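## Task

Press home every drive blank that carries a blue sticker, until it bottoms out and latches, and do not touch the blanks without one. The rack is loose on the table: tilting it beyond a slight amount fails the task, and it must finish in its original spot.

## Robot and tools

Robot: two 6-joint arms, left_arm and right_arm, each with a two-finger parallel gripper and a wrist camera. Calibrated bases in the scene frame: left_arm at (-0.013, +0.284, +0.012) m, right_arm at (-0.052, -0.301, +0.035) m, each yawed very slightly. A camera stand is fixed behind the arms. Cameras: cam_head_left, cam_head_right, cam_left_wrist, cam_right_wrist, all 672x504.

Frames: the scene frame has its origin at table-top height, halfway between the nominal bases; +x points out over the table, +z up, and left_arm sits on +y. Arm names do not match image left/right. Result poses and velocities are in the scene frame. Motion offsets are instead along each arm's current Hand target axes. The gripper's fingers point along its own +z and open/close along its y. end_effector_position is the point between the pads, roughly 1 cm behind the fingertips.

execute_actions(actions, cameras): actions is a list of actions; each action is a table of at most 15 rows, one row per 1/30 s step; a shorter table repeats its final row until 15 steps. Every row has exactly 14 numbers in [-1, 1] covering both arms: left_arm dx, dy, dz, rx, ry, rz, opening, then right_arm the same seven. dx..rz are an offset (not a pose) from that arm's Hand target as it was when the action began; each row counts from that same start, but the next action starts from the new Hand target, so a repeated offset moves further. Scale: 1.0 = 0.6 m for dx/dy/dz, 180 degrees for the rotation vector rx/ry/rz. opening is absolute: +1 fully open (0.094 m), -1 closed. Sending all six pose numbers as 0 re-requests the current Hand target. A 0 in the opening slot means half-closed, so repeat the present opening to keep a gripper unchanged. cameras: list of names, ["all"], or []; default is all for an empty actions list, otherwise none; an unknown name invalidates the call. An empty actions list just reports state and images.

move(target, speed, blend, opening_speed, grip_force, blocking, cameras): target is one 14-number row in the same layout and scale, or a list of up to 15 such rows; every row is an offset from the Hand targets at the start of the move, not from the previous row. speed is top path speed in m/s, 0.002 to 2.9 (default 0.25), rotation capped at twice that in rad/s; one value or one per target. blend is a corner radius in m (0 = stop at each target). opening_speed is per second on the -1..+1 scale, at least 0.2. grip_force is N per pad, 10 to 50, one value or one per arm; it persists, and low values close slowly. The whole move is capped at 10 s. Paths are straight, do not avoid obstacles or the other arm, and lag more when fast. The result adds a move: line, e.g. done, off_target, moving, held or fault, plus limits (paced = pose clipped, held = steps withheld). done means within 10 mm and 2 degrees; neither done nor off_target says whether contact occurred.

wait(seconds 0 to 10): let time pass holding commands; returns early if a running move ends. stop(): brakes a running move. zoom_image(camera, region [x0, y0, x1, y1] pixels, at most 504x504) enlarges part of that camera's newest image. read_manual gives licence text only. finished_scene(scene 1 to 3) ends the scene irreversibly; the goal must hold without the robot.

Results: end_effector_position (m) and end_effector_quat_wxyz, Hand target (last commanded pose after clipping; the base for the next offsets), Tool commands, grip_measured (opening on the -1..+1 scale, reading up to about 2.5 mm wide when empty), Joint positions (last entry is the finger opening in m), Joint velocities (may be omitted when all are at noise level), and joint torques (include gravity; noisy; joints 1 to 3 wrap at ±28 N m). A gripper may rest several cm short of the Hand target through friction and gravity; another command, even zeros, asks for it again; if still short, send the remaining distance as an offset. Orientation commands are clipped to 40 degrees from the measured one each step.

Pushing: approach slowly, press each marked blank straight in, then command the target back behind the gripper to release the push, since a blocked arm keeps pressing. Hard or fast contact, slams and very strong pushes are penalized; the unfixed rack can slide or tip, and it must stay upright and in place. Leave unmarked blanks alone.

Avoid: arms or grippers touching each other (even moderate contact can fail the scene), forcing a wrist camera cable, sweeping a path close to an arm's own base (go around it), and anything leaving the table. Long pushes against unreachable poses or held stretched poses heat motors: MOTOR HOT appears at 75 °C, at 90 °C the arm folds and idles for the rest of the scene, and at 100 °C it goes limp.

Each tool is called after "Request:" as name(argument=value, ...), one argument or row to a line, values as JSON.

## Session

Request:
execute_actions(
  actions=[],
)

Scene clock: 0.00 s.
left_arm: end_effector_position=(+0.2876, +0.2100, +0.2731) grip_measured=+1.000 end_effector_quat_wxyz=(+0.595, -0.006, +0.801, +0.070) | right_arm: end_effector_position=(+0.2287, -0.0895, +0.2647) grip_measured=+1.000 end_effector_quat_wxyz=(+0.649, -0.075, +0.729, +0.202)
Joint positions: left_arm=[-0.599 0.843 0.697 -0.242 -0.727 -0.157 0.094] | right_arm=[0.921 0.997 0.389 0.523 0.478 0.238 0.094]
Joint velocities: within noise
Joint torques (N m): no reading
Heat: left arm: 28 °C; right arm: 29 °C.
Hand target: left_arm +0.2868, +0.2097, +0.2880; +0.609, -0.018, +0.790, +0.059 | right_arm +0.2278, -0.0886, +0.2743; +0.656, -0.074, +0.722, +0.206
Tool commands: left_gripper/opening=+1.0 right_gripper/opening=+1.0

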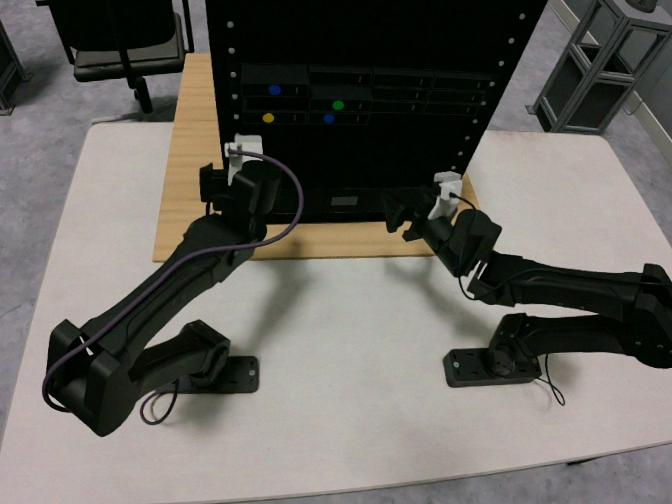

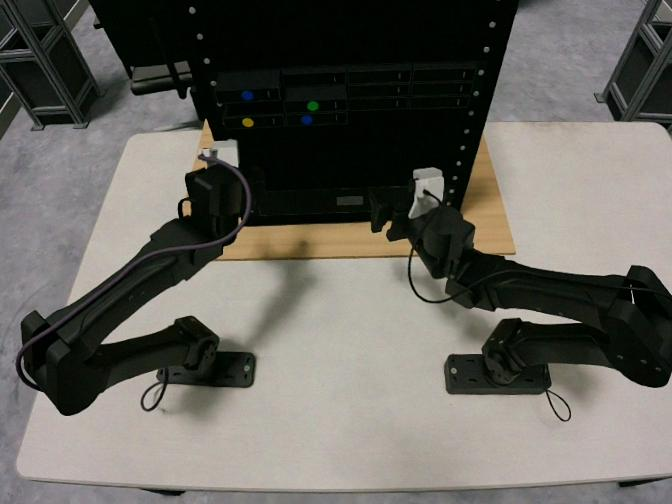

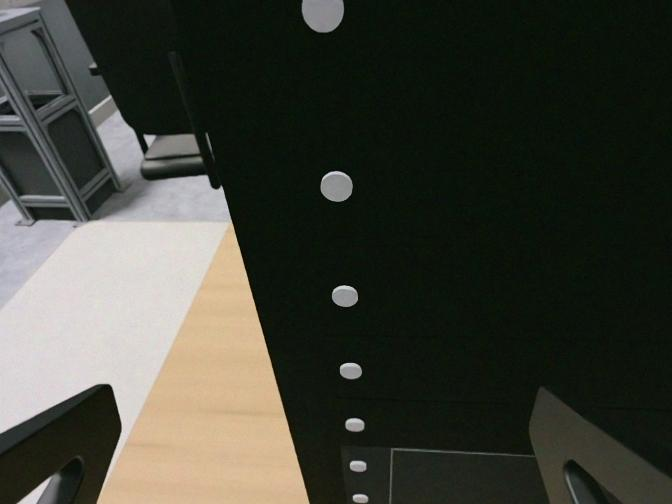

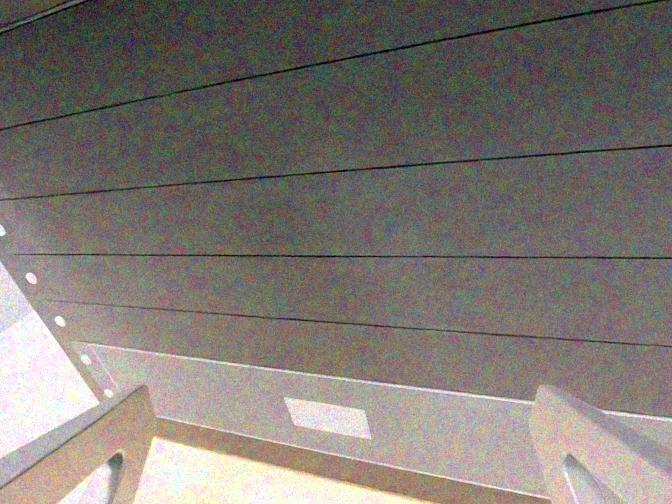

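Request:
zoom_image(
  camera="cam_head_left",
  region=[225, 50, 505, 140],
)

Request:
zoom_image(
  camera="cam_head_right",
  region=[205, 50, 485, 140],
)

Scaled by 1.800 from the camera's 672x504 image, which has a finer 960x720 frame.

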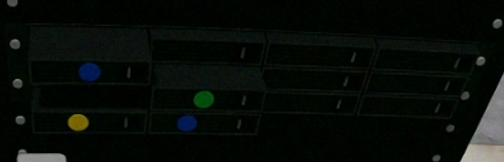

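Scaled by 1.800 from the camera's 672x504 image, which has a finer 960x720 frame.

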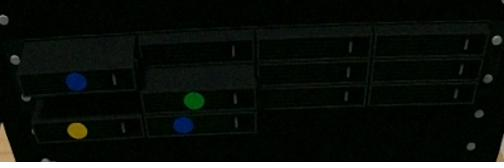

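Request:
move(
  target=[-0.265,-0.102,-0.249,0.034,-0.0816,-0.0185,-1,-0.03,-0.195,-0.175,0,0,0,1],
  cameras=["all"],
)

Scene clock: 7.40 s.
left_arm: end_effector_position=(+0.1910, +0.1158, +0.4613) grip_measured=-0.996 end_effector_quat_wxyz=(+0.703, +0.025, +0.711, +0.012) | right_arm: end_effector_position=(+0.1803, -0.2397, +0.2726) grip_measured=+1.000 end_effector_quat_wxyz=(+0.665, -0.067, +0.714, +0.209)
Joint positions: left_arm=[-1.39 0.984 1.235 -0.328 -1.414 -0.024 0] | right_arm=[-0.099 0.153 0.264 -0.146 -0.535 0.193 0.094]
Joint torques (N m): left_arm=[-0.61 -0.55 7.38 1.54 -0.17 0.1] | right_arm=[-0.47 2.52 9.07 1.05 -0.12 -0.19]
Heat: left arm: 28 °C; right arm: 29 °C.
Hand target: left_arm +0.1901, +0.1250, +0.4746; +0.707, -0.001, +0.707, +0.001 | right_arm +0.1777, -0.2387, +0.2741; +0.656, -0.074, +0.722, +0.206
Off the commanded pose: left_arm 0.016 m, 3 deg | right_arm 0.003 m, 2 deg.
move: off_target (left_arm)

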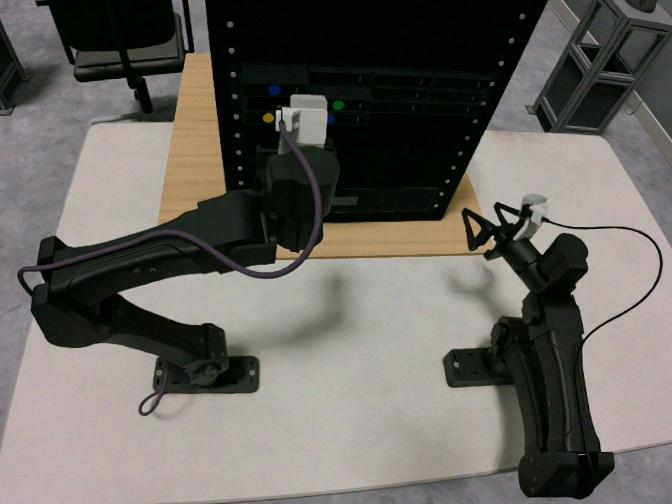

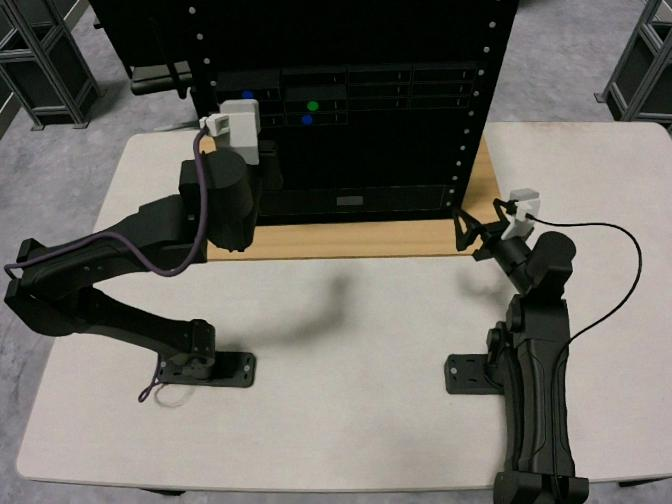

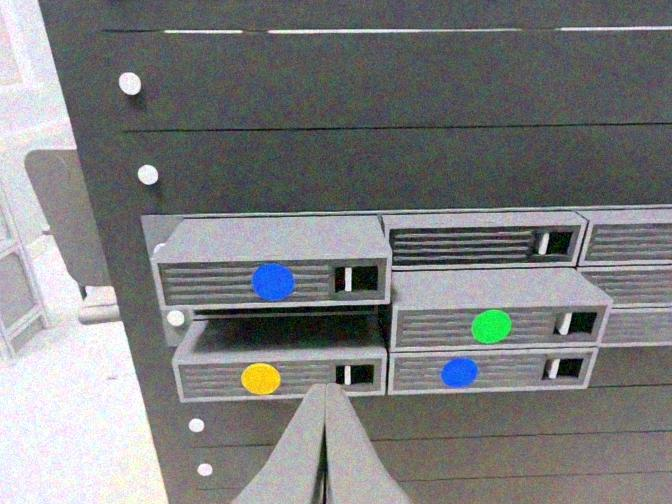

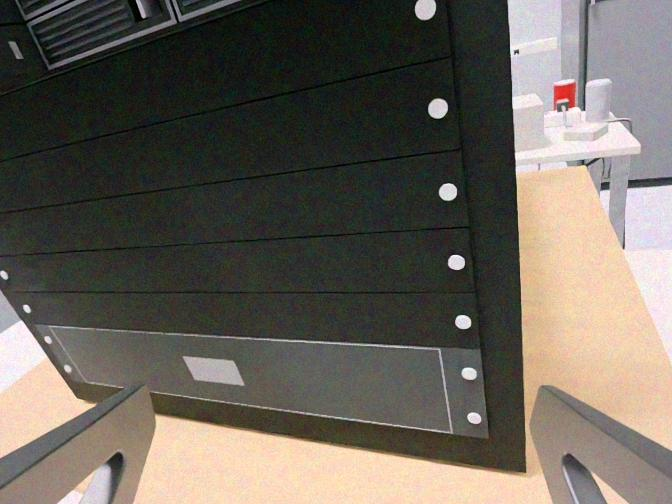

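Request:
move(
  target=[0.067,0.037,0.15,0,0.067,0,-1,0,0,0,0,0,0,1],
  cameras=["cam_left_wrist"],
  speed=0.12,
)

Scene clock: 11.57 s.
left_arm: end_effector_position=(+0.2837, +0.1428, +0.4246) grip_measured=-0.996 end_effector_quat_wxyz=(+0.629, +0.007, +0.777, +0.010) | right_arm: end_effector_position=(+0.1802, -0.2394, +0.2726) grip_measured=+1.000 end_effector_quat_wxyz=(+0.665, -0.067, +0.714, +0.209)
Joint positions: left_arm=[-0.831 1.09 1.345 -0.577 -0.854 -0.22 0] | right_arm=[-0.099 0.153 0.264 -0.146 -0.536 0.193 0.094]
Joint torques (N m): left_arm=[0.68 -1.54 8.57 1.14 0.07 -0.18] | right_arm=[-0.46 2.5 9.06 1.05 -0.11 -0.19]
Heat: left arm: 28 °C; right arm: 30 °C.
Hand target: left_arm +0.2800, +0.1474, +0.4343; +0.629, -0.001, +0.778, +0.001 | right_arm +0.1777, -0.2387, +0.2741; +0.656, -0.074, +0.722, +0.206
Off the commanded pose: left_arm 0.011 m, 1 deg | right_arm 0.003 m, 2 deg.
move: off_target (left_arm)
Images, in order (width x height): cam_left_wrist 672x504.

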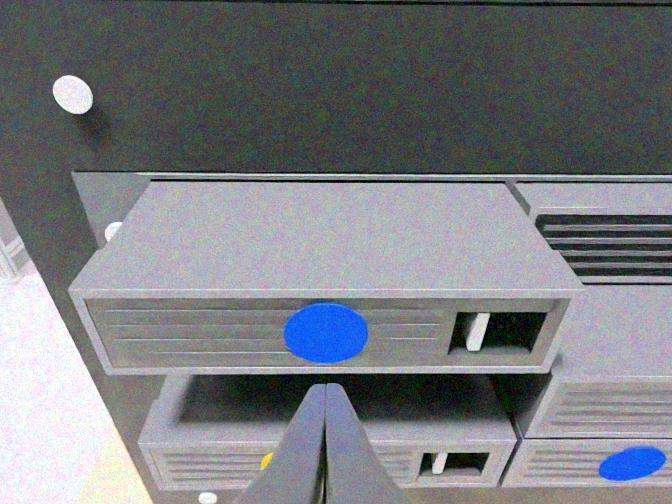

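Request:
move(
  target=[-0.0062,0,0.0293,0,0,0,-1,0,0,0,0,0,0,1],
  cameras=["cam_left_wrist"],
  speed=0.05,
)

Scene clock: 13.53 s.
left_arm: end_effector_position=(+0.2985, +0.1429, +0.4152) grip_measured=-0.996 end_effector_quat_wxyz=(+0.616, +0.010, +0.787, +0.013) | right_arm: end_effector_position=(+0.1802, -0.2394, +0.2726) grip_measured=+1.000 end_effector_quat_wxyz=(+0.665, -0.067, +0.714, +0.209)
Joint positions: left_arm=[-0.768 1.125 1.355 -0.577 -0.787 -0.217 0] | right_arm=[-0.099 0.153 0.264 -0.146 -0.536 0.193 0.094]
Joint torques (N m): left_arm=[0.61 -1.84 8.79 1.7 0.03 0.11] | right_arm=[-0.5 2.52 9.09 1.05 -0.11 -0.18]
Heat: left arm: 28 °C; right arm: 30 °C.
Hand target: left_arm +0.2980, +0.1474, +0.4343; +0.629, -0.001, +0.778, +0.001 | right_arm +0.1777, -0.2387, +0.2741; +0.656, -0.074, +0.722, +0.206
Off the commanded pose: left_arm 0.020 m, 3 deg | right_arm 0.003 m, 2 deg.
move: off_target (left_arm)
Images, in order (width x height): cam_left_wrist 672x504.

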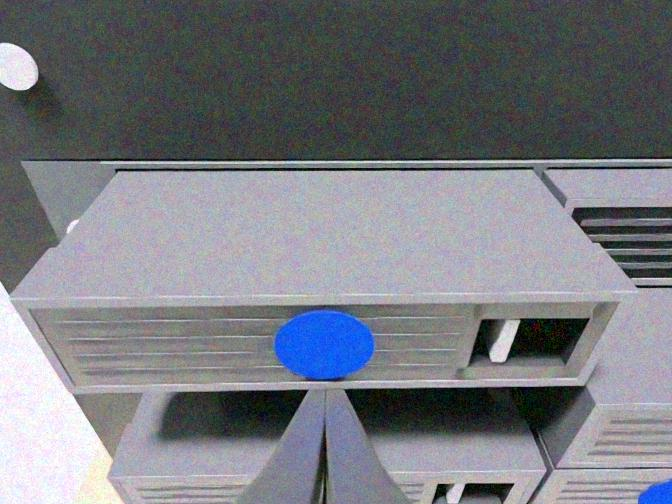

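Request:
move(
  target=[-0.0163,0,-0.0035,0,0,0,-1,0,0,0,0,0,0,1],
  cameras=["cam_left_wrist"],
  speed=0.05,
)

Scene clock: 15.10 s.
left_arm: end_effector_position=(+0.2994, +0.1417, +0.4172) grip_measured=-0.996 end_effector_quat_wxyz=(+0.610, +0.016, +0.792, +0.018) | right_arm: end_effector_position=(+0.1802, -0.2394, +0.2726) grip_measured=+1.000 end_effector_quat_wxyz=(+0.665, -0.067, +0.714, +0.209)
Joint positions: left_arm=[-0.768 1.145 1.391 -0.615 -0.785 -0.217 0] | right_arm=[-0.099 0.153 0.264 -0.146 -0.536 0.193 0.094]
Joint torques (N m): left_arm=[0.59 -2.21 9.96 1.72 0 0.09] | right_arm=[-0.47 2.52 9.07 1.05 -0.12 -0.18]
Heat: left arm: 29 °C; right arm: 30 °C.
Hand target: left_arm +0.2980, +0.1474, +0.4443; +0.629, -0.001, +0.778, +0.001 | right_arm +0.1777, -0.2387, +0.2741; +0.656, -0.074, +0.722, +0.206
Off the commanded pose: left_arm 0.028 m, 4 deg | right_arm 0.003 m, 2 deg.
move: off_target (left_arm)
Images, in order (width x height): cam_left_wrist 672x504.

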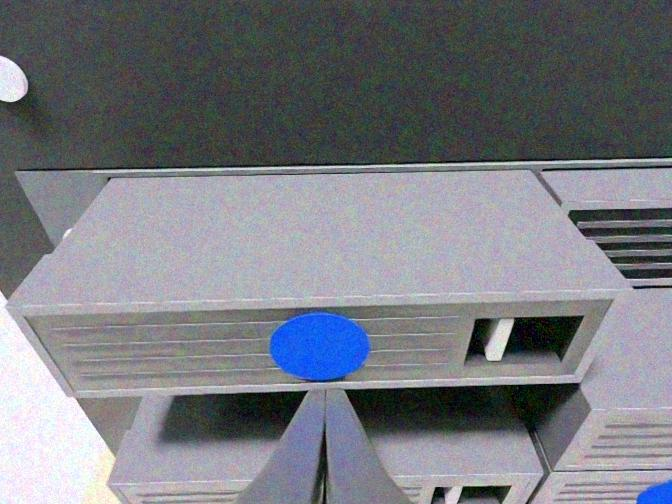

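Request:
move(
  target=[-0.0076,0,0.0359,0,0,0,-1,0,0,0,0,0,0,1],
  cameras=["cam_left_wrist"],
  speed=0.05,
)

Scene clock: 16.93 s.
left_arm: end_effector_position=(+0.3177, +0.1468, +0.4149) grip_measured=-0.996 end_effector_quat_wxyz=(+0.600, +0.018, +0.799, +0.025) | right_arm: end_effector_position=(+0.1802, -0.2394, +0.2726) grip_measured=+1.000 end_effector_quat_wxyz=(+0.665, -0.067, +0.714, +0.209)
Joint positions: left_arm=[-0.689 1.189 1.427 -0.615 -0.715 -0.19 0] | right_arm=[-0.099 0.153 0.264 -0.146 -0.536 0.193 0.094]
Joint torques (N m): left_arm=[0.68 -2.4 8.84 2.28 0.05 0.1] | right_arm=[-0.47 2.52 9.05 1.05 -0.11 -0.19]
Heat: left arm: 29 °C; right arm: 30 °C.
Hand target: left_arm +0.3200, +0.1475, +0.4442; +0.629, -0.001, +0.778, +0.001 | right_arm +0.1777, -0.2387, +0.2741; +0.656, -0.074, +0.722, +0.206
Off the commanded pose: left_arm 0.029 m, 5 deg | right_arm 0.003 m, 2 deg.
move: off_target (left_arm)
Images, in order (width x height): cam_left_wrist 672x504.

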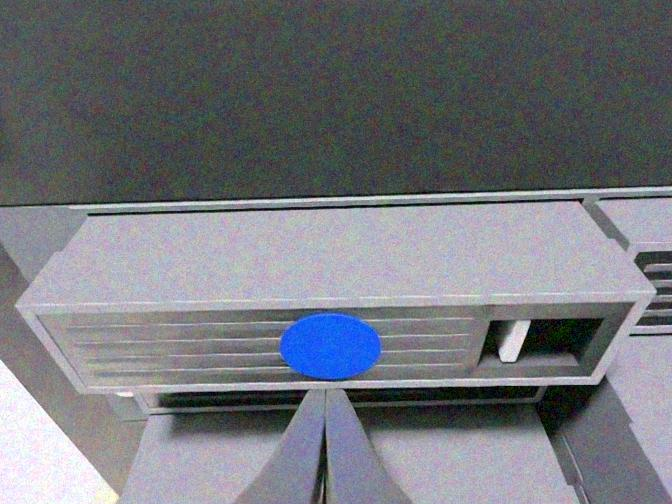

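Request:
move(
  target=[
    [0.0042,0,-0.0196,0,0,0,-1,0,0,0,0,0,0,1],
    [-0.0252,0,-0.0258,0,0,0,-1,0,0,0,0,0,0,1],
  ],
  cameras=["cam_left_wrist"],
  speed=0.06,
)

Scene clock: 19.73 s.
left_arm: end_effector_position=(+0.3143, +0.1434, +0.4531) grip_measured=-0.996 end_effector_quat_wxyz=(+0.627, +0.005, +0.779, -0.001) | right_arm: end_effector_position=(+0.1802, -0.2394, +0.2726) grip_measured=+1.000 end_effector_quat_wxyz=(+0.665, -0.067, +0.714, +0.209)
Joint positions: left_arm=[-0.705 1.203 1.529 -0.615 -0.718 -0.19 0] | right_arm=[-0.099 0.153 0.264 -0.146 -0.536 0.193 0.094]
Joint torques (N m): left_arm=[-0.66 -2.26 7.97 1.29 -0.27 -0.04] | right_arm=[-0.47 2.51 9.09 1.04 -0.11 -0.19]
Heat: left arm: 29 °C; right arm: 30 °C.
Hand target: left_arm +0.3080, +0.1475, +0.4622; +0.629, -0.001, +0.778, +0.001 | right_arm +0.1777, -0.2387, +0.2741; +0.656, -0.074, +0.722, +0.206
Off the commanded pose: left_arm 0.012 m, 1 deg | right_arm 0.003 m, 2 deg.
move: off_target (left_arm)
Images, in order (width x height): cam_left_wrist 672x504.

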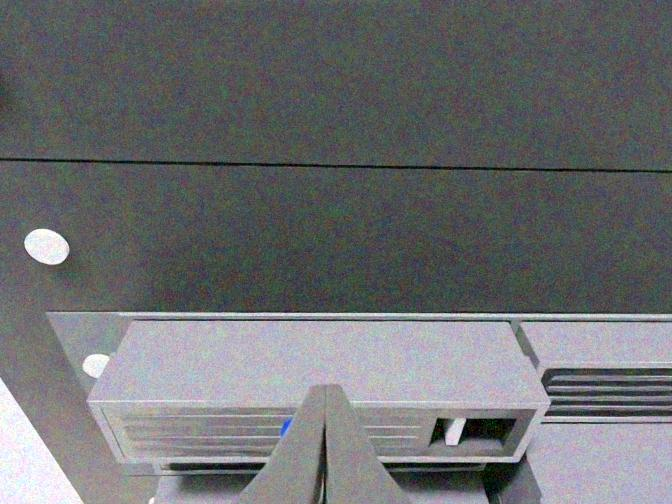

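Request:
move(
  target=[0.037,0,0.006,0,0,0,-1,0,0,0,0,0,0,1],
  cameras=["cam_left_wrist"],
  speed=0.06,
)

Scene clock: 21.40 s.
left_arm: end_effector_position=(+0.3121, +0.1441, +0.4246) grip_measured=-0.996 end_effector_quat_wxyz=(+0.608, +0.019, +0.793, +0.014) | right_arm: end_effector_position=(+0.1802, -0.2394, +0.2726) grip_measured=+1.000 end_effector_quat_wxyz=(+0.665, -0.067, +0.714, +0.209)
Joint positions: left_arm=[-0.708 1.177 1.441 -0.615 -0.718 -0.19 0] | right_arm=[-0.099 0.153 0.264 -0.146 -0.536 0.193 0.094]
Joint torques (N m): left_arm=[-0.65 -3.85 5.33 2.12 -0.32 -0.07] | right_arm=[-0.49 2.51 9.06 1.05 -0.12 -0.19]
Heat: left arm: 29 °C; right arm: 30 °C.
Hand target: left_arm +0.3069, +0.1474, +0.4398; +0.629, -0.001, +0.778, +0.001 | right_arm +0.1777, -0.2387, +0.2741; +0.656, -0.074, +0.722, +0.206
Off the commanded pose: left_arm 0.016 m, 4 deg | right_arm 0.003 m, 2 deg.
move: off_target (left_arm)
Images, in order (width x height): cam_left_wrist 672x504.

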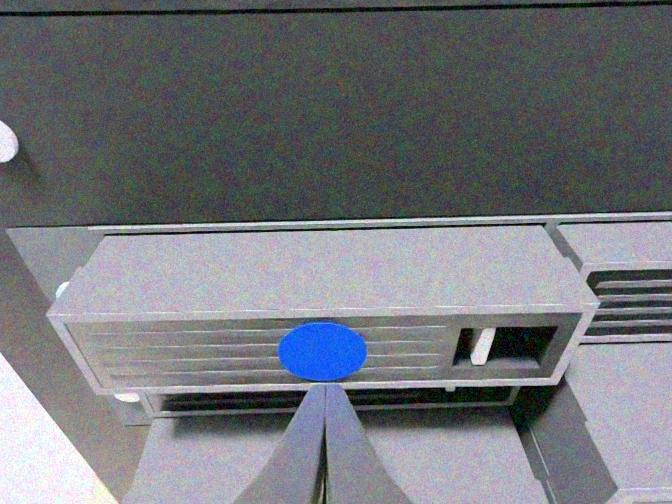

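Request:
move(
  target=[-0.0083,0,0.039,0,0,0,-1,0,0,0,0,0,0,1],
  cameras=["cam_left_wrist"],
  speed=0.05,
)

Scene clock: 23.57 s.
left_arm: end_effector_position=(+0.3259, +0.1462, +0.4158) grip_measured=-0.996 end_effector_quat_wxyz=(+0.600, +0.020, +0.800, +0.022) | right_arm: end_effector_position=(+0.1802, -0.2394, +0.2726) grip_measured=+1.000 end_effector_quat_wxyz=(+0.665, -0.067, +0.714, +0.209)
Joint positions: left_arm=[-0.662 1.209 1.441 -0.6 -0.682 -0.177 0] | right_arm=[-0.099 0.153 0.264 -0.146 -0.536 0.193 0.094]
Joint torques (N m): left_arm=[0.75 -2.71 7.04 2.54 0.04 0.09] | right_arm=[-0.47 2.51 9.07 1.05 -0.11 -0.19]
Heat: left arm: 29 °C; right arm: 30 °C.
Hand target: left_arm +0.3308, +0.1475, +0.4397; +0.629, -0.001, +0.778, +0.001 | right_arm +0.1777, -0.2387, +0.2741; +0.656, -0.074, +0.722, +0.206
Off the commanded pose: left_arm 0.024 m, 5 deg | right_arm 0.003 m, 2 deg.
move: off_target (left_arm)
Images, in order (width x height): cam_left_wrist 672x504.

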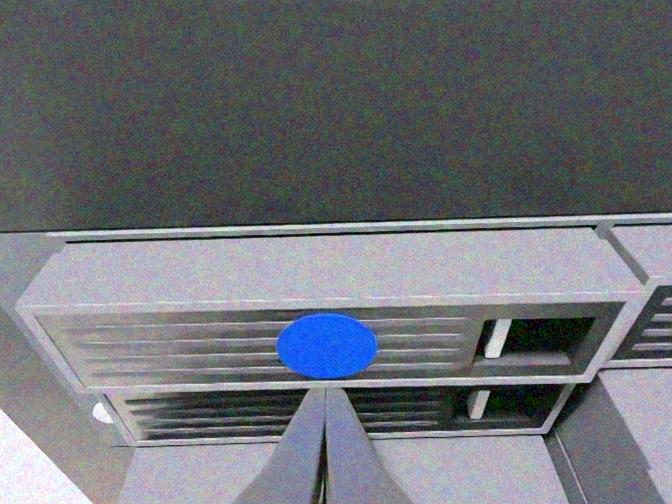

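Request:
move(
  target=[
    [0.0042,0,-0.0196,0,0,0,-1,0,0,0,0,0,0,1],
    [-0.038,0,-0.027,0,0,0,-1,0,0,0,0,0,0,1],
    [-0.013,0,-0.021,0,0,0,-1,0,0,0,0,0,0,1],
  ],
  cameras=["cam_left_wrist"],
  speed=0.06,
)

Scene clock: 27.30 s.
left_arm: end_effector_position=(+0.3254, +0.1410, +0.4393) grip_measured=-0.996 end_effector_quat_wxyz=(+0.616, +0.014, +0.788, +0.005) | right_arm: end_effector_position=(+0.1802, -0.2394, +0.2726) grip_measured=+1.000 end_effector_quat_wxyz=(+0.665, -0.067, +0.714, +0.209)
Joint positions: left_arm=[-0.674 1.226 1.51 -0.6 -0.682 -0.177 0] | right_arm=[-0.099 0.153 0.264 -0.146 -0.536 0.193 0.094]
Joint torques (N m): left_arm=[-0.34 -4.15 5.26 1.87 -0.21 -0.02] | right_arm=[-0.47 2.5 9.09 1.05 -0.11 -0.18]
Heat: left arm: 30 °C; right arm: 30 °C.
Hand target: left_arm +0.3202, +0.1475, +0.4500; +0.629, -0.001, +0.778, +0.001 | right_arm +0.1777, -0.2387, +0.2741; +0.656, -0.074, +0.722, +0.206
Off the commanded pose: left_arm 0.014 m, 3 deg | right_arm 0.003 m, 2 deg.
move: off_target (left_arm)
Images, in order (width x height): cam_left_wrist 672x504.

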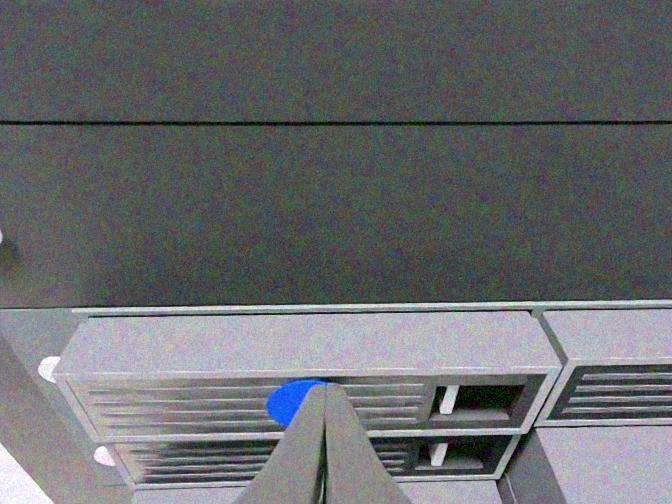

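Request:
move(
  target=[-0.0104,0,0.049,0,0,0,-1,0,0,0,0,0,0,1],
  cameras=["cam_left_wrist"],
  speed=0.05,
)

Scene clock: 29.10 s.
left_arm: end_effector_position=(+0.3286, +0.1442, +0.4392) grip_measured=-0.996 end_effector_quat_wxyz=(+0.613, +0.023, +0.790, -0.003) | right_arm: end_effector_position=(+0.1802, -0.2394, +0.2726) grip_measured=+1.000 end_effector_quat_wxyz=(+0.665, -0.067, +0.714, +0.209)
Joint positions: left_arm=[-0.636 1.22 1.51 -0.6 -0.619 -0.16 0] | right_arm=[-0.099 0.153 0.264 -0.146 -0.536 0.193 0.094]
Joint torques (N m): left_arm=[3.08 1.05 7.58 2.54 -0.06 0.1] | right_arm=[-0.47 2.52 9.07 1.05 -0.11 -0.18]
Heat: left arm: 30 °C; right arm: 30 °C.
Hand target: left_arm +0.3502, +0.1475, +0.4500; +0.629, -0.001, +0.778, +0.001 | right_arm +0.1777, -0.2387, +0.2741; +0.656, -0.074, +0.722, +0.206
Off the commanded pose: left_arm 0.024 m, 4 deg | right_arm 0.003 m, 2 deg.
move: off_target (left_arm)
Images, in order (width x height): cam_left_wrist 672x504.

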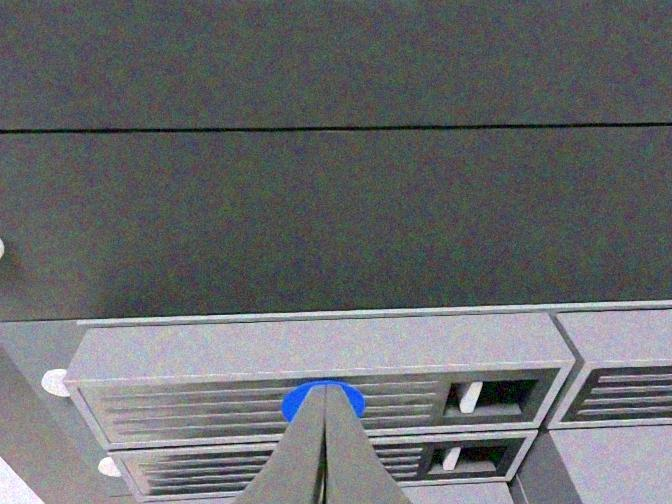

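Request:
move(
  target=[0.004,0,0.02,0,0,0,-1,0,0,0,0,0,0,1],
  cameras=["cam_left_wrist","cam_head_left","cam_head_right"],
  speed=0.04,
)

Scene clock: 31.70 s.
left_arm: end_effector_position=(+0.3289, +0.1443, +0.4398) grip_measured=-0.996 end_effector_quat_wxyz=(+0.612, +0.029, +0.790, -0.010) | right_arm: end_effector_position=(+0.1802, -0.2394, +0.2726) grip_measured=+1.000 end_effector_quat_wxyz=(+0.665, -0.067, +0.714, +0.209)
Joint positions: left_arm=[-0.622 1.215 1.51 -0.6 -0.589 -0.154 0] | right_arm=[-0.099 0.153 0.264 -0.146 -0.536 0.193 0.094]
Joint torques (N m): left_arm=[4.16 2.33 6.43 2.93 -0.07 0.09] | right_arm=[-0.47 2.5 9.07 1.04 -0.11 -0.19]
Heat: left arm: 30 °C; right arm: 30 °C.
Hand target: left_arm +0.3614, +0.1476, +0.4451; +0.629, -0.001, +0.778, +0.001 | right_arm +0.1777, -0.2387, +0.2741; +0.656, -0.074, +0.722, +0.206
Off the commanded pose: left_arm 0.033 m, 4 deg | right_arm 0.003 m, 2 deg.
move: off_target (left_arm)
Images, in order (width x height): cam_head_left 672x504, cam_head_right 672x504, cam_left_wrist 672x504.

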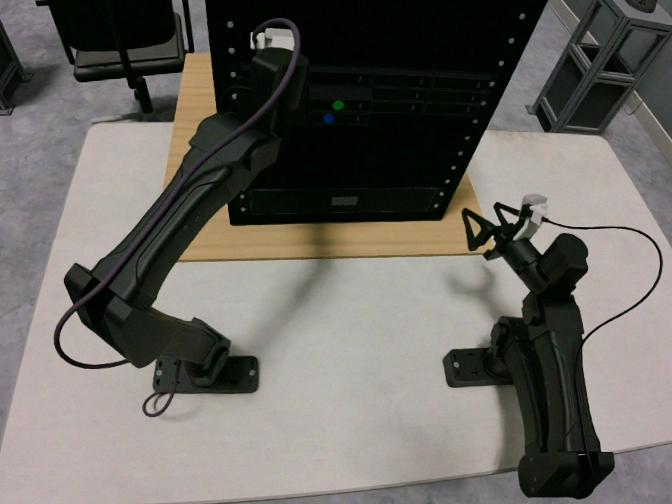

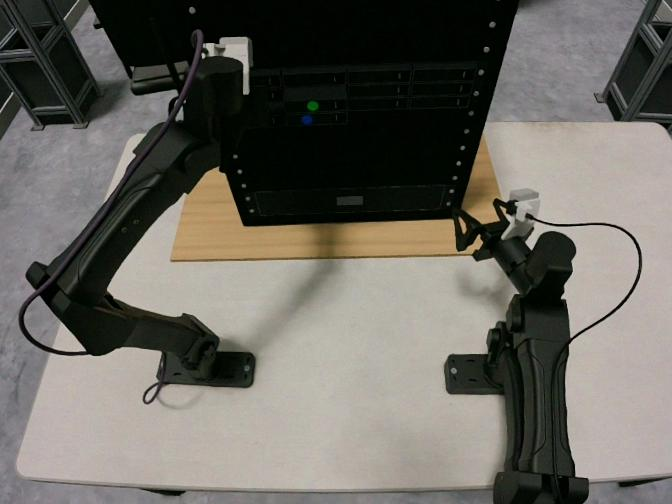

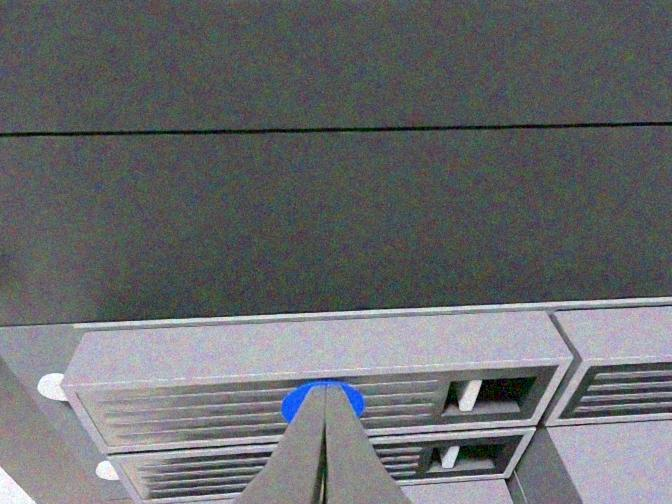

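Request:
zoom_image(
  camera="cam_left_wrist",
  region=[420, 280, 672, 504],
)

Scaled by 2.000 from the camera's 672x504 image, which has a finer 960x720 frame.

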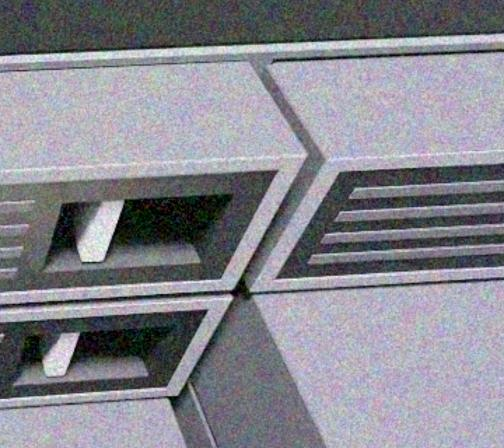

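Request:
move(
  target=[
    [0.038,0,-0.179,0,0,0,-1,0,0,0,0,0,0,1],
    [0.144,-0.18,-0.182,0,-0.261,0,-1,0,0,0,0,0,0,1],
  ],
  cameras=["cam_left_wrist","cam_head_left","cam_head_right"],
  speed=0.15,
  blend=0.02,
)

Scene clock: 38.63 s.
left_arm: end_effector_position=(+0.2464, +0.0345, +0.3654) grip_measured=-0.996 end_effector_quat_wxyz=(+0.826, +0.090, +0.557, +0.013) | right_arm: end_effector_position=(+0.1802, -0.2394, +0.2726) grip_measured=+1.000 end_effector_quat_wxyz=(+0.665, -0.067, +0.714, +0.209)
Joint positions: left_arm=[-1.139 1.392 0.597 1.448 -0.929 0.726 0] | right_arm=[-0.099 0.153 0.264 -0.146 -0.536 0.193 0.094]
Joint torques (N m): left_arm=[-0.14 -3.48 4.92 2.3 0.62 -0.11] | right_arm=[-0.47 2.51 9.07 1.05 -0.11 -0.18]
Heat: left arm: 31 °C; right arm: 31 °C.
Hand target: left_arm +0.2368, +0.0393, +0.3835; +0.887, -0.001, +0.463, +0.001 | right_arm +0.1777, -0.2387, +0.2741; +0.656, -0.074, +0.722, +0.206
Off the commanded pose: left_arm 0.021 m, 17 deg | right_arm 0.003 m, 2 deg.
joint sent to its limit (left arm) — joint 4 (wrist pitch), upper limit. The joint targets are off in position and orientation.
move: off_target (left_arm)
Images, in order (width x height): cam_head_left 672x504, cam_head_right 672x504, cam_left_wrist 672x504.

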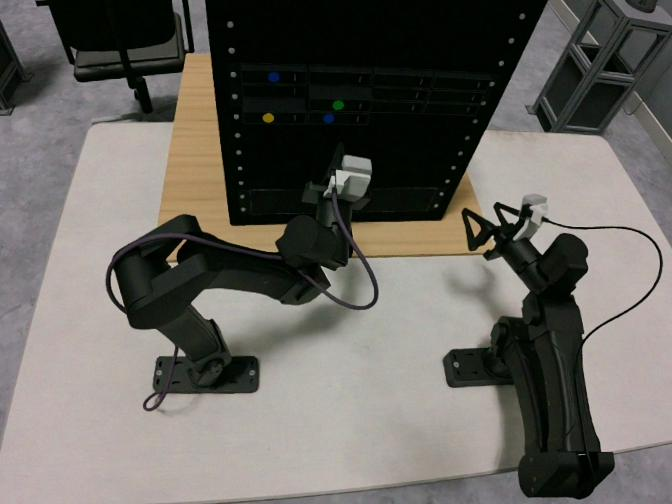

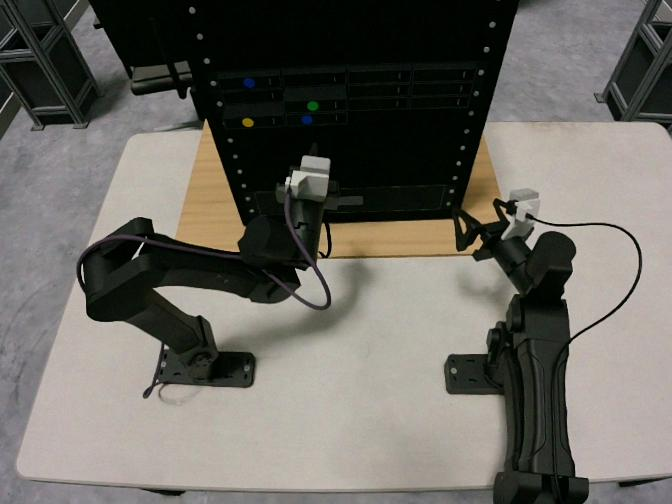

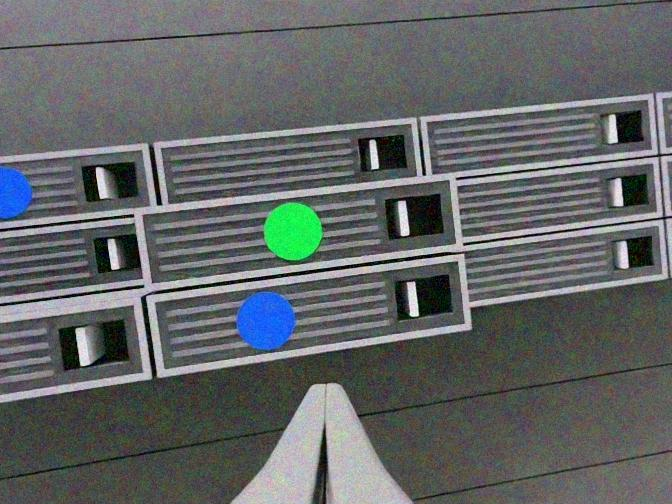

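Request:
move(
  target=[0.0376,0.005,0.065,0,0.061,0,-1,0,0,0,0,0,0,1],
  cameras=["cam_left_wrist"],
  speed=0.08,
)

Scene clock: 44.70 s.
left_arm: end_effector_position=(+0.2837, +0.0337, +0.3630) grip_measured=-0.996 end_effector_quat_wxyz=(+0.822, +0.053, +0.565, +0.034) | right_arm: end_effector_position=(+0.1802, -0.2394, +0.2726) grip_measured=+1.000 end_effector_quat_wxyz=(+0.665, -0.067, +0.714, +0.209)
Joint positions: left_arm=[-1.042 1.512 0.7 1.448 -0.931 0.67 0] | right_arm=[-0.099 0.153 0.264 -0.146 -0.536 0.193 0.094]
Joint torques (N m): left_arm=[0.64 -4.46 8.02 1.91 0.2 -0.18] | right_arm=[-0.47 2.51 9.07 1.05 -0.12 -0.19]
Heat: left arm: 31 °C; right arm: 31 °C.
Hand target: left_arm +0.2817, +0.0424, +0.3873; +0.838, -0.001, +0.545, +0.001 | right_arm +0.1777, -0.2387, +0.2741; +0.656, -0.074, +0.722, +0.206
Off the commanded pose: left_arm 0.026 m, 8 deg | right_arm 0.003 m, 2 deg.
move: off_target (left_arm)
Images, in order (width x height): cam_left_wrist 672x504.

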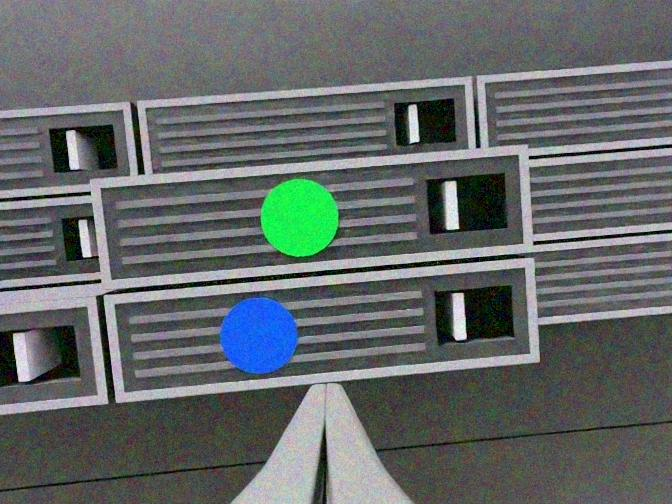

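Request:
move(
  target=[0.003,0,0.0315,0,0,0,-1,0,0,0,0,0,0,1],
  cameras=["cam_left_wrist"],
  speed=0.05,
)

Scene clock: 46.57 s.
left_arm: end_effector_position=(+0.2976, +0.0452, +0.3766) grip_measured=-0.996 end_effector_quat_wxyz=(+0.828, +0.010, +0.560, +0.022) | right_arm: end_effector_position=(+0.1802, -0.2394, +0.2726) grip_measured=+1.000 end_effector_quat_wxyz=(+0.665, -0.067, +0.714, +0.209)
Joint positions: left_arm=[-0.993 1.522 0.749 1.446 -0.931 0.614 0] | right_arm=[-0.099 0.153 0.264 -0.146 -0.536 0.193 0.094]
Joint torques (N m): left_arm=[0.65 -4.53 8.08 0.96 0.61 -0.19] | right_arm=[-0.49 2.51 9.07 1.05 -0.11 -0.18]
Heat: left arm: 31 °C; right arm: 31 °C.
Hand target: left_arm +0.2997, +0.0424, +0.3933; +0.838, -0.001, +0.545, +0.001 | right_arm +0.1777, -0.2387, +0.2741; +0.656, -0.074, +0.722, +0.206
Off the commanded pose: left_arm 0.017 m, 3 deg | right_arm 0.003 m, 2 deg.
move: off_target (left_arm)
Images, in order (width x height): cam_left_wrist 672x504.

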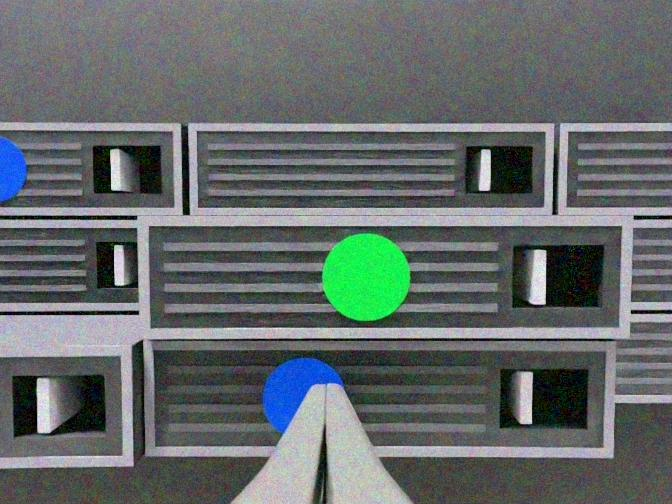

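Request:
move(
  target=[0.0064,-0.014,-0.01,0,0,0,-1,0,0,0,0,0,0,1],
  cameras=["cam_left_wrist"],
  speed=0.05,
)

Scene clock: 48.60 s.
left_arm: end_effector_position=(+0.3026, +0.0368, +0.3643) grip_measured=-0.996 end_effector_quat_wxyz=(+0.823, +0.023, +0.567, +0.031) | right_arm: end_effector_position=(+0.1802, -0.2394, +0.2726) grip_measured=+1.000 end_effector_quat_wxyz=(+0.665, -0.067, +0.714, +0.209)
Joint positions: left_arm=[-0.993 1.562 0.753 1.446 -0.931 0.614 0] | right_arm=[-0.099 0.153 0.264 -0.146 -0.536 0.193 0.094]
Joint torques (N m): left_arm=[-0.77 -4.96 8.08 1.62 0.39 0.05] | right_arm=[-0.47 2.52 9.07 1.04 -0.12 -0.18]
Heat: left arm: 31 °C; right arm: 31 °C.
Hand target: left_arm +0.2958, +0.0340, +0.3874; +0.838, -0.001, +0.545, +0.001 | right_arm +0.1777, -0.2387, +0.2741; +0.656, -0.074, +0.722, +0.206
Off the commanded pose: left_arm 0.024 m, 5 deg | right_arm 0.003 m, 2 deg.
move: off_target (left_arm)
Images, in order (width x height): cam_left_wrist 672x504.

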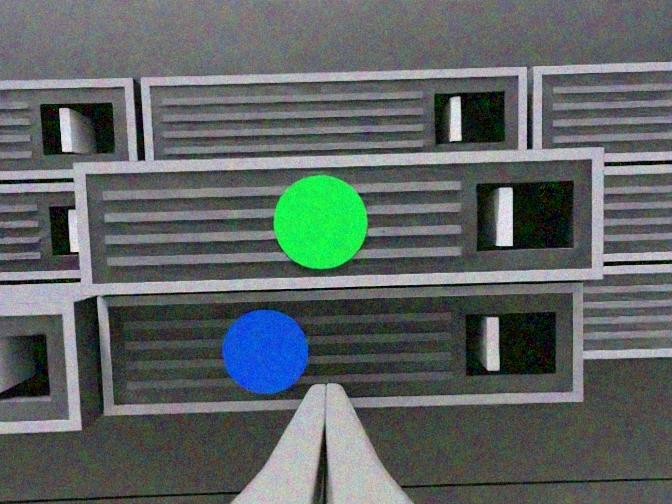

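Request:
move(
  target=[0.0013,0.003,0.036,0,0,0,-1,0,0,0,0,0,0,1],
  cameras=["cam_left_wrist"],
  speed=0.05,
)

Scene clock: 50.70 s.
left_arm: end_effector_position=(+0.3137, +0.0437, +0.3825) grip_measured=-0.996 end_effector_quat_wxyz=(+0.832, -0.004, +0.555, +0.019) | right_arm: end_effector_position=(+0.1802, -0.2394, +0.2726) grip_measured=+1.000 end_effector_quat_wxyz=(+0.665, -0.067, +0.714, +0.209)
Joint positions: left_arm=[-0.952 1.565 0.807 1.433 -0.908 0.579 0] | right_arm=[-0.099 0.153 0.264 -0.146 -0.536 0.193 0.094]
Joint torques (N m): left_arm=[0.69 -4.98 8.1 0.69 0.6 -0.17] | right_arm=[-0.47 2.5 9.06 1.05 -0.11 -0.19]
Heat: left arm: 30 °C; right arm: 31 °C.
Hand target: left_arm +0.3159, +0.0359, +0.3954; +0.838, -0.001, +0.545, +0.001 | right_arm +0.1777, -0.2387, +0.2741; +0.656, -0.074, +0.722, +0.206
Off the commanded pose: left_arm 0.015 m, 2 deg | right_arm 0.003 m, 2 deg.
move: off_target (left_arm)
Images, in order (width x height): cam_left_wrist 672x504.

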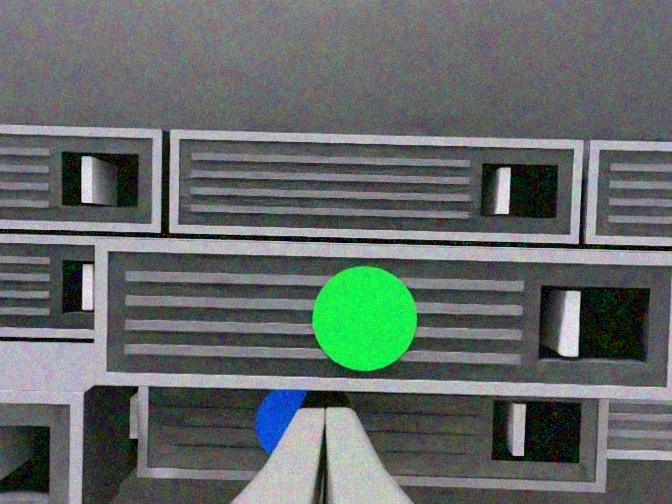

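Request:
move(
  target=[0.0129,-0.013,-0.0203,0,0,0,-1,0,0,0,0,0,0,1],
  cameras=["cam_left_wrist"],
  speed=0.05,
)

Scene clock: 52.47 s.
left_arm: end_effector_position=(+0.3132, +0.0268, +0.3669) grip_measured=-0.996 end_effector_quat_wxyz=(+0.825, +0.020, +0.564, +0.021) | right_arm: end_effector_position=(+0.1802, -0.2394, +0.2726) grip_measured=+1.000 end_effector_quat_wxyz=(+0.665, -0.067, +0.714, +0.209)
Joint positions: left_arm=[-0.976 1.608 0.807 1.433 -0.908 0.584 0] | right_arm=[-0.099 0.153 0.264 -0.146 -0.536 0.193 0.094]
Joint torques (N m): left_arm=[-0.64 -5.42 6.64 1.68 0.33 0.1] | right_arm=[-0.46 2.51 9.09 1.05 -0.12 -0.19]
Heat: left arm: 30 °C; right arm: 31 °C.
Hand target: left_arm +0.3079, +0.0280, +0.3834; +0.838, -0.001, +0.545, +0.001 | right_arm +0.1777, -0.2387, +0.2741; +0.656, -0.074, +0.722, +0.206
Off the commanded pose: left_arm 0.017 m, 4 deg | right_arm 0.003 m, 2 deg.
move: off_target (left_arm)
Images, in order (width x height): cam_left_wrist 672x504.

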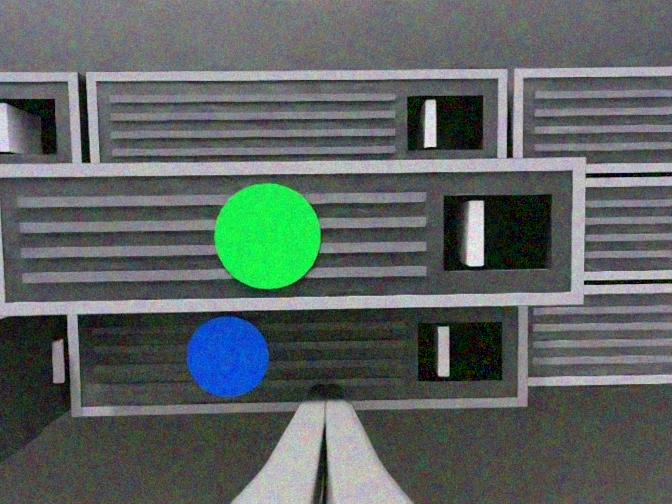

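Request:
move(
  target=[0.0089,0.004,0.0325,0,0,0,-1,0,0,0,0,0,0,1],
  cameras=["cam_left_wrist"],
  speed=0.04,
)

Scene clock: 54.60 s.
left_arm: end_effector_position=(+0.3231, +0.0330, +0.3695) grip_measured=-0.996 end_effector_quat_wxyz=(+0.828, +0.006, +0.560, +0.020) | right_arm: end_effector_position=(+0.1802, -0.2394, +0.2726) grip_measured=+1.000 end_effector_quat_wxyz=(+0.665, -0.067, +0.714, +0.209)
Joint positions: left_arm=[-0.943 1.62 0.824 1.433 -0.894 0.558 0] | right_arm=[-0.099 0.153 0.264 -0.146 -0.536 0.193 0.094]
Joint torques (N m): left_arm=[0.87 -5.44 8.34 0.95 0.67 -0.16] | right_arm=[-0.49 2.52 9.06 1.05 -0.11 -0.18]
Heat: left arm: 30 °C; right arm: 31 °C.
Hand target: left_arm +0.3279, +0.0305, +0.3864; +0.838, -0.001, +0.545, +0.001 | right_arm +0.1777, -0.2387, +0.2741; +0.656, -0.074, +0.722, +0.206
Off the commanded pose: left_arm 0.018 m, 3 deg | right_arm 0.003 m, 2 deg.
move: off_target (left_arm)
Images, in order (width x height): cam_left_wrist 672x504.

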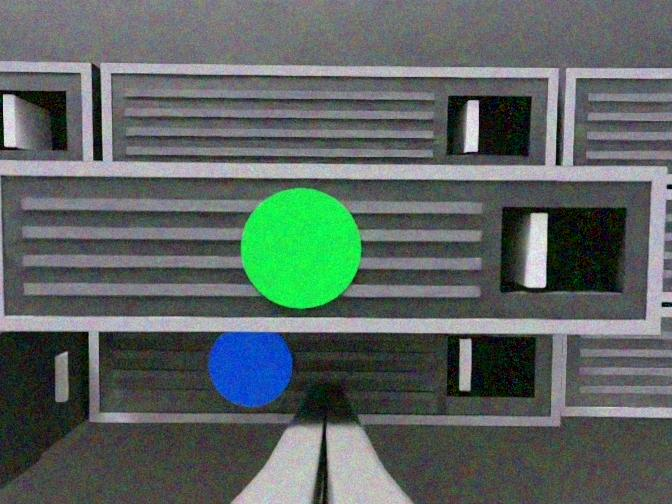

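Request:
move(
  target=[0.0135,0.002,0.0305,0,0,0,-1,0,0,0,0,0,0,1],
  cameras=["cam_left_wrist"],
  speed=0.04,
)

Scene clock: 56.37 s.
left_arm: end_effector_position=(+0.3302, +0.0346, +0.3726) grip_measured=-0.996 end_effector_quat_wxyz=(+0.832, -0.006, +0.555, +0.004) | right_arm: end_effector_position=(+0.1802, -0.2394, +0.2726) grip_measured=+1.000 end_effector_quat_wxyz=(+0.665, -0.067, +0.714, +0.209)
Joint positions: left_arm=[-0.919 1.633 0.841 1.431 -0.873 0.512 0] | right_arm=[-0.099 0.153 0.264 -0.146 -0.536 0.193 0.094]
Joint torques (N m): left_arm=[3.48 -4.52 9.78 0.47 0.85 -0.21] | right_arm=[-0.47 2.52 9.06 1.05 -0.12 -0.19]
Heat: left arm: 30 °C; right arm: 31 °C.
Hand target: left_arm +0.3479, +0.0317, +0.3865; +0.838, -0.001, +0.545, +0.001 | right_arm +0.1777, -0.2387, +0.2741; +0.656, -0.074, +0.722, +0.206
Off the commanded pose: left_arm 0.023 m, 2 deg | right_arm 0.003 m, 2 deg.
move: off_target (left_arm)
Images, in order (width x height): cam_left_wrist 672x504.

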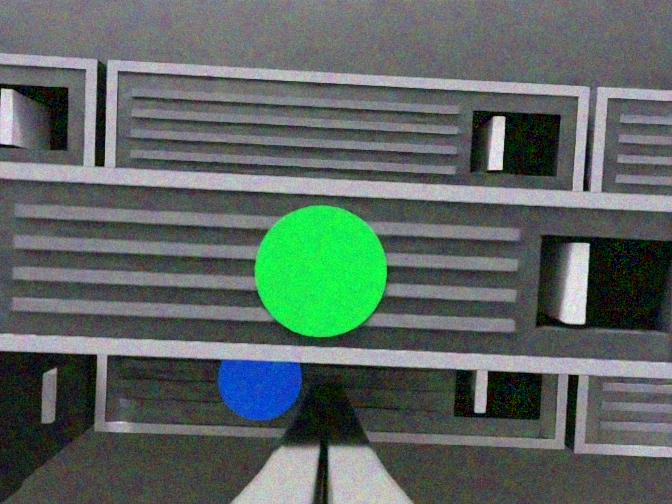

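Request:
move(
  target=[0.0095,0,0.018,0,0,0,-1,0,0,0,0,0,0,1],
  cameras=["cam_left_wrist"],
  speed=0.04,
)

Scene clock: 57.77 s.
left_arm: end_effector_position=(+0.3308, +0.0347, +0.3723) grip_measured=-0.996 end_effector_quat_wxyz=(+0.832, -0.014, +0.554, -0.005) | right_arm: end_effector_position=(+0.1802, -0.2394, +0.2726) grip_measured=+1.000 end_effector_quat_wxyz=(+0.665, -0.067, +0.714, +0.209)
Joint positions: left_arm=[-0.918 1.637 0.842 1.437 -0.873 0.49 0] | right_arm=[-0.099 0.153 0.264 -0.146 -0.536 0.193 0.094]
Joint torques (N m): left_arm=[5.79 -3.49 10.99 0.26 1.06 -0.22] | right_arm=[-0.47 2.51 9.09 1.05 -0.11 -0.19]
Heat: left arm: 30 °C; right arm: 31 °C.
Hand target: left_arm +0.3601, +0.0318, +0.3856; +0.838, -0.001, +0.545, +0.001 | right_arm +0.1777, -0.2387, +0.2741; +0.656, -0.074, +0.722, +0.206
Off the commanded pose: left_arm 0.032 m, 2 deg | right_arm 0.003 m, 2 deg.
move: off_target (left_arm)
Images, in order (width x height): cam_left_wrist 672x504.

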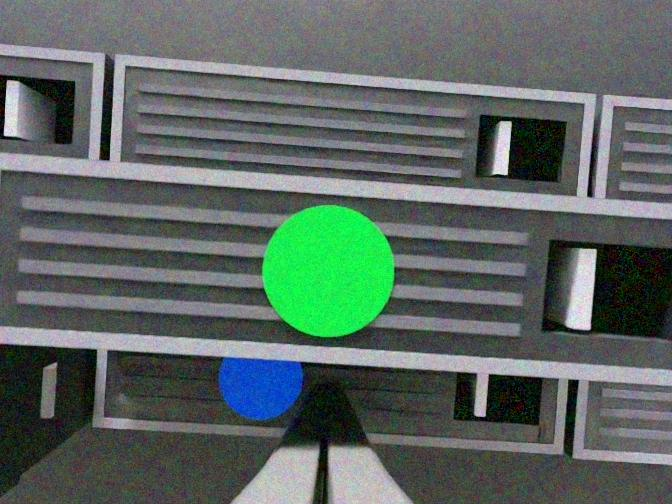

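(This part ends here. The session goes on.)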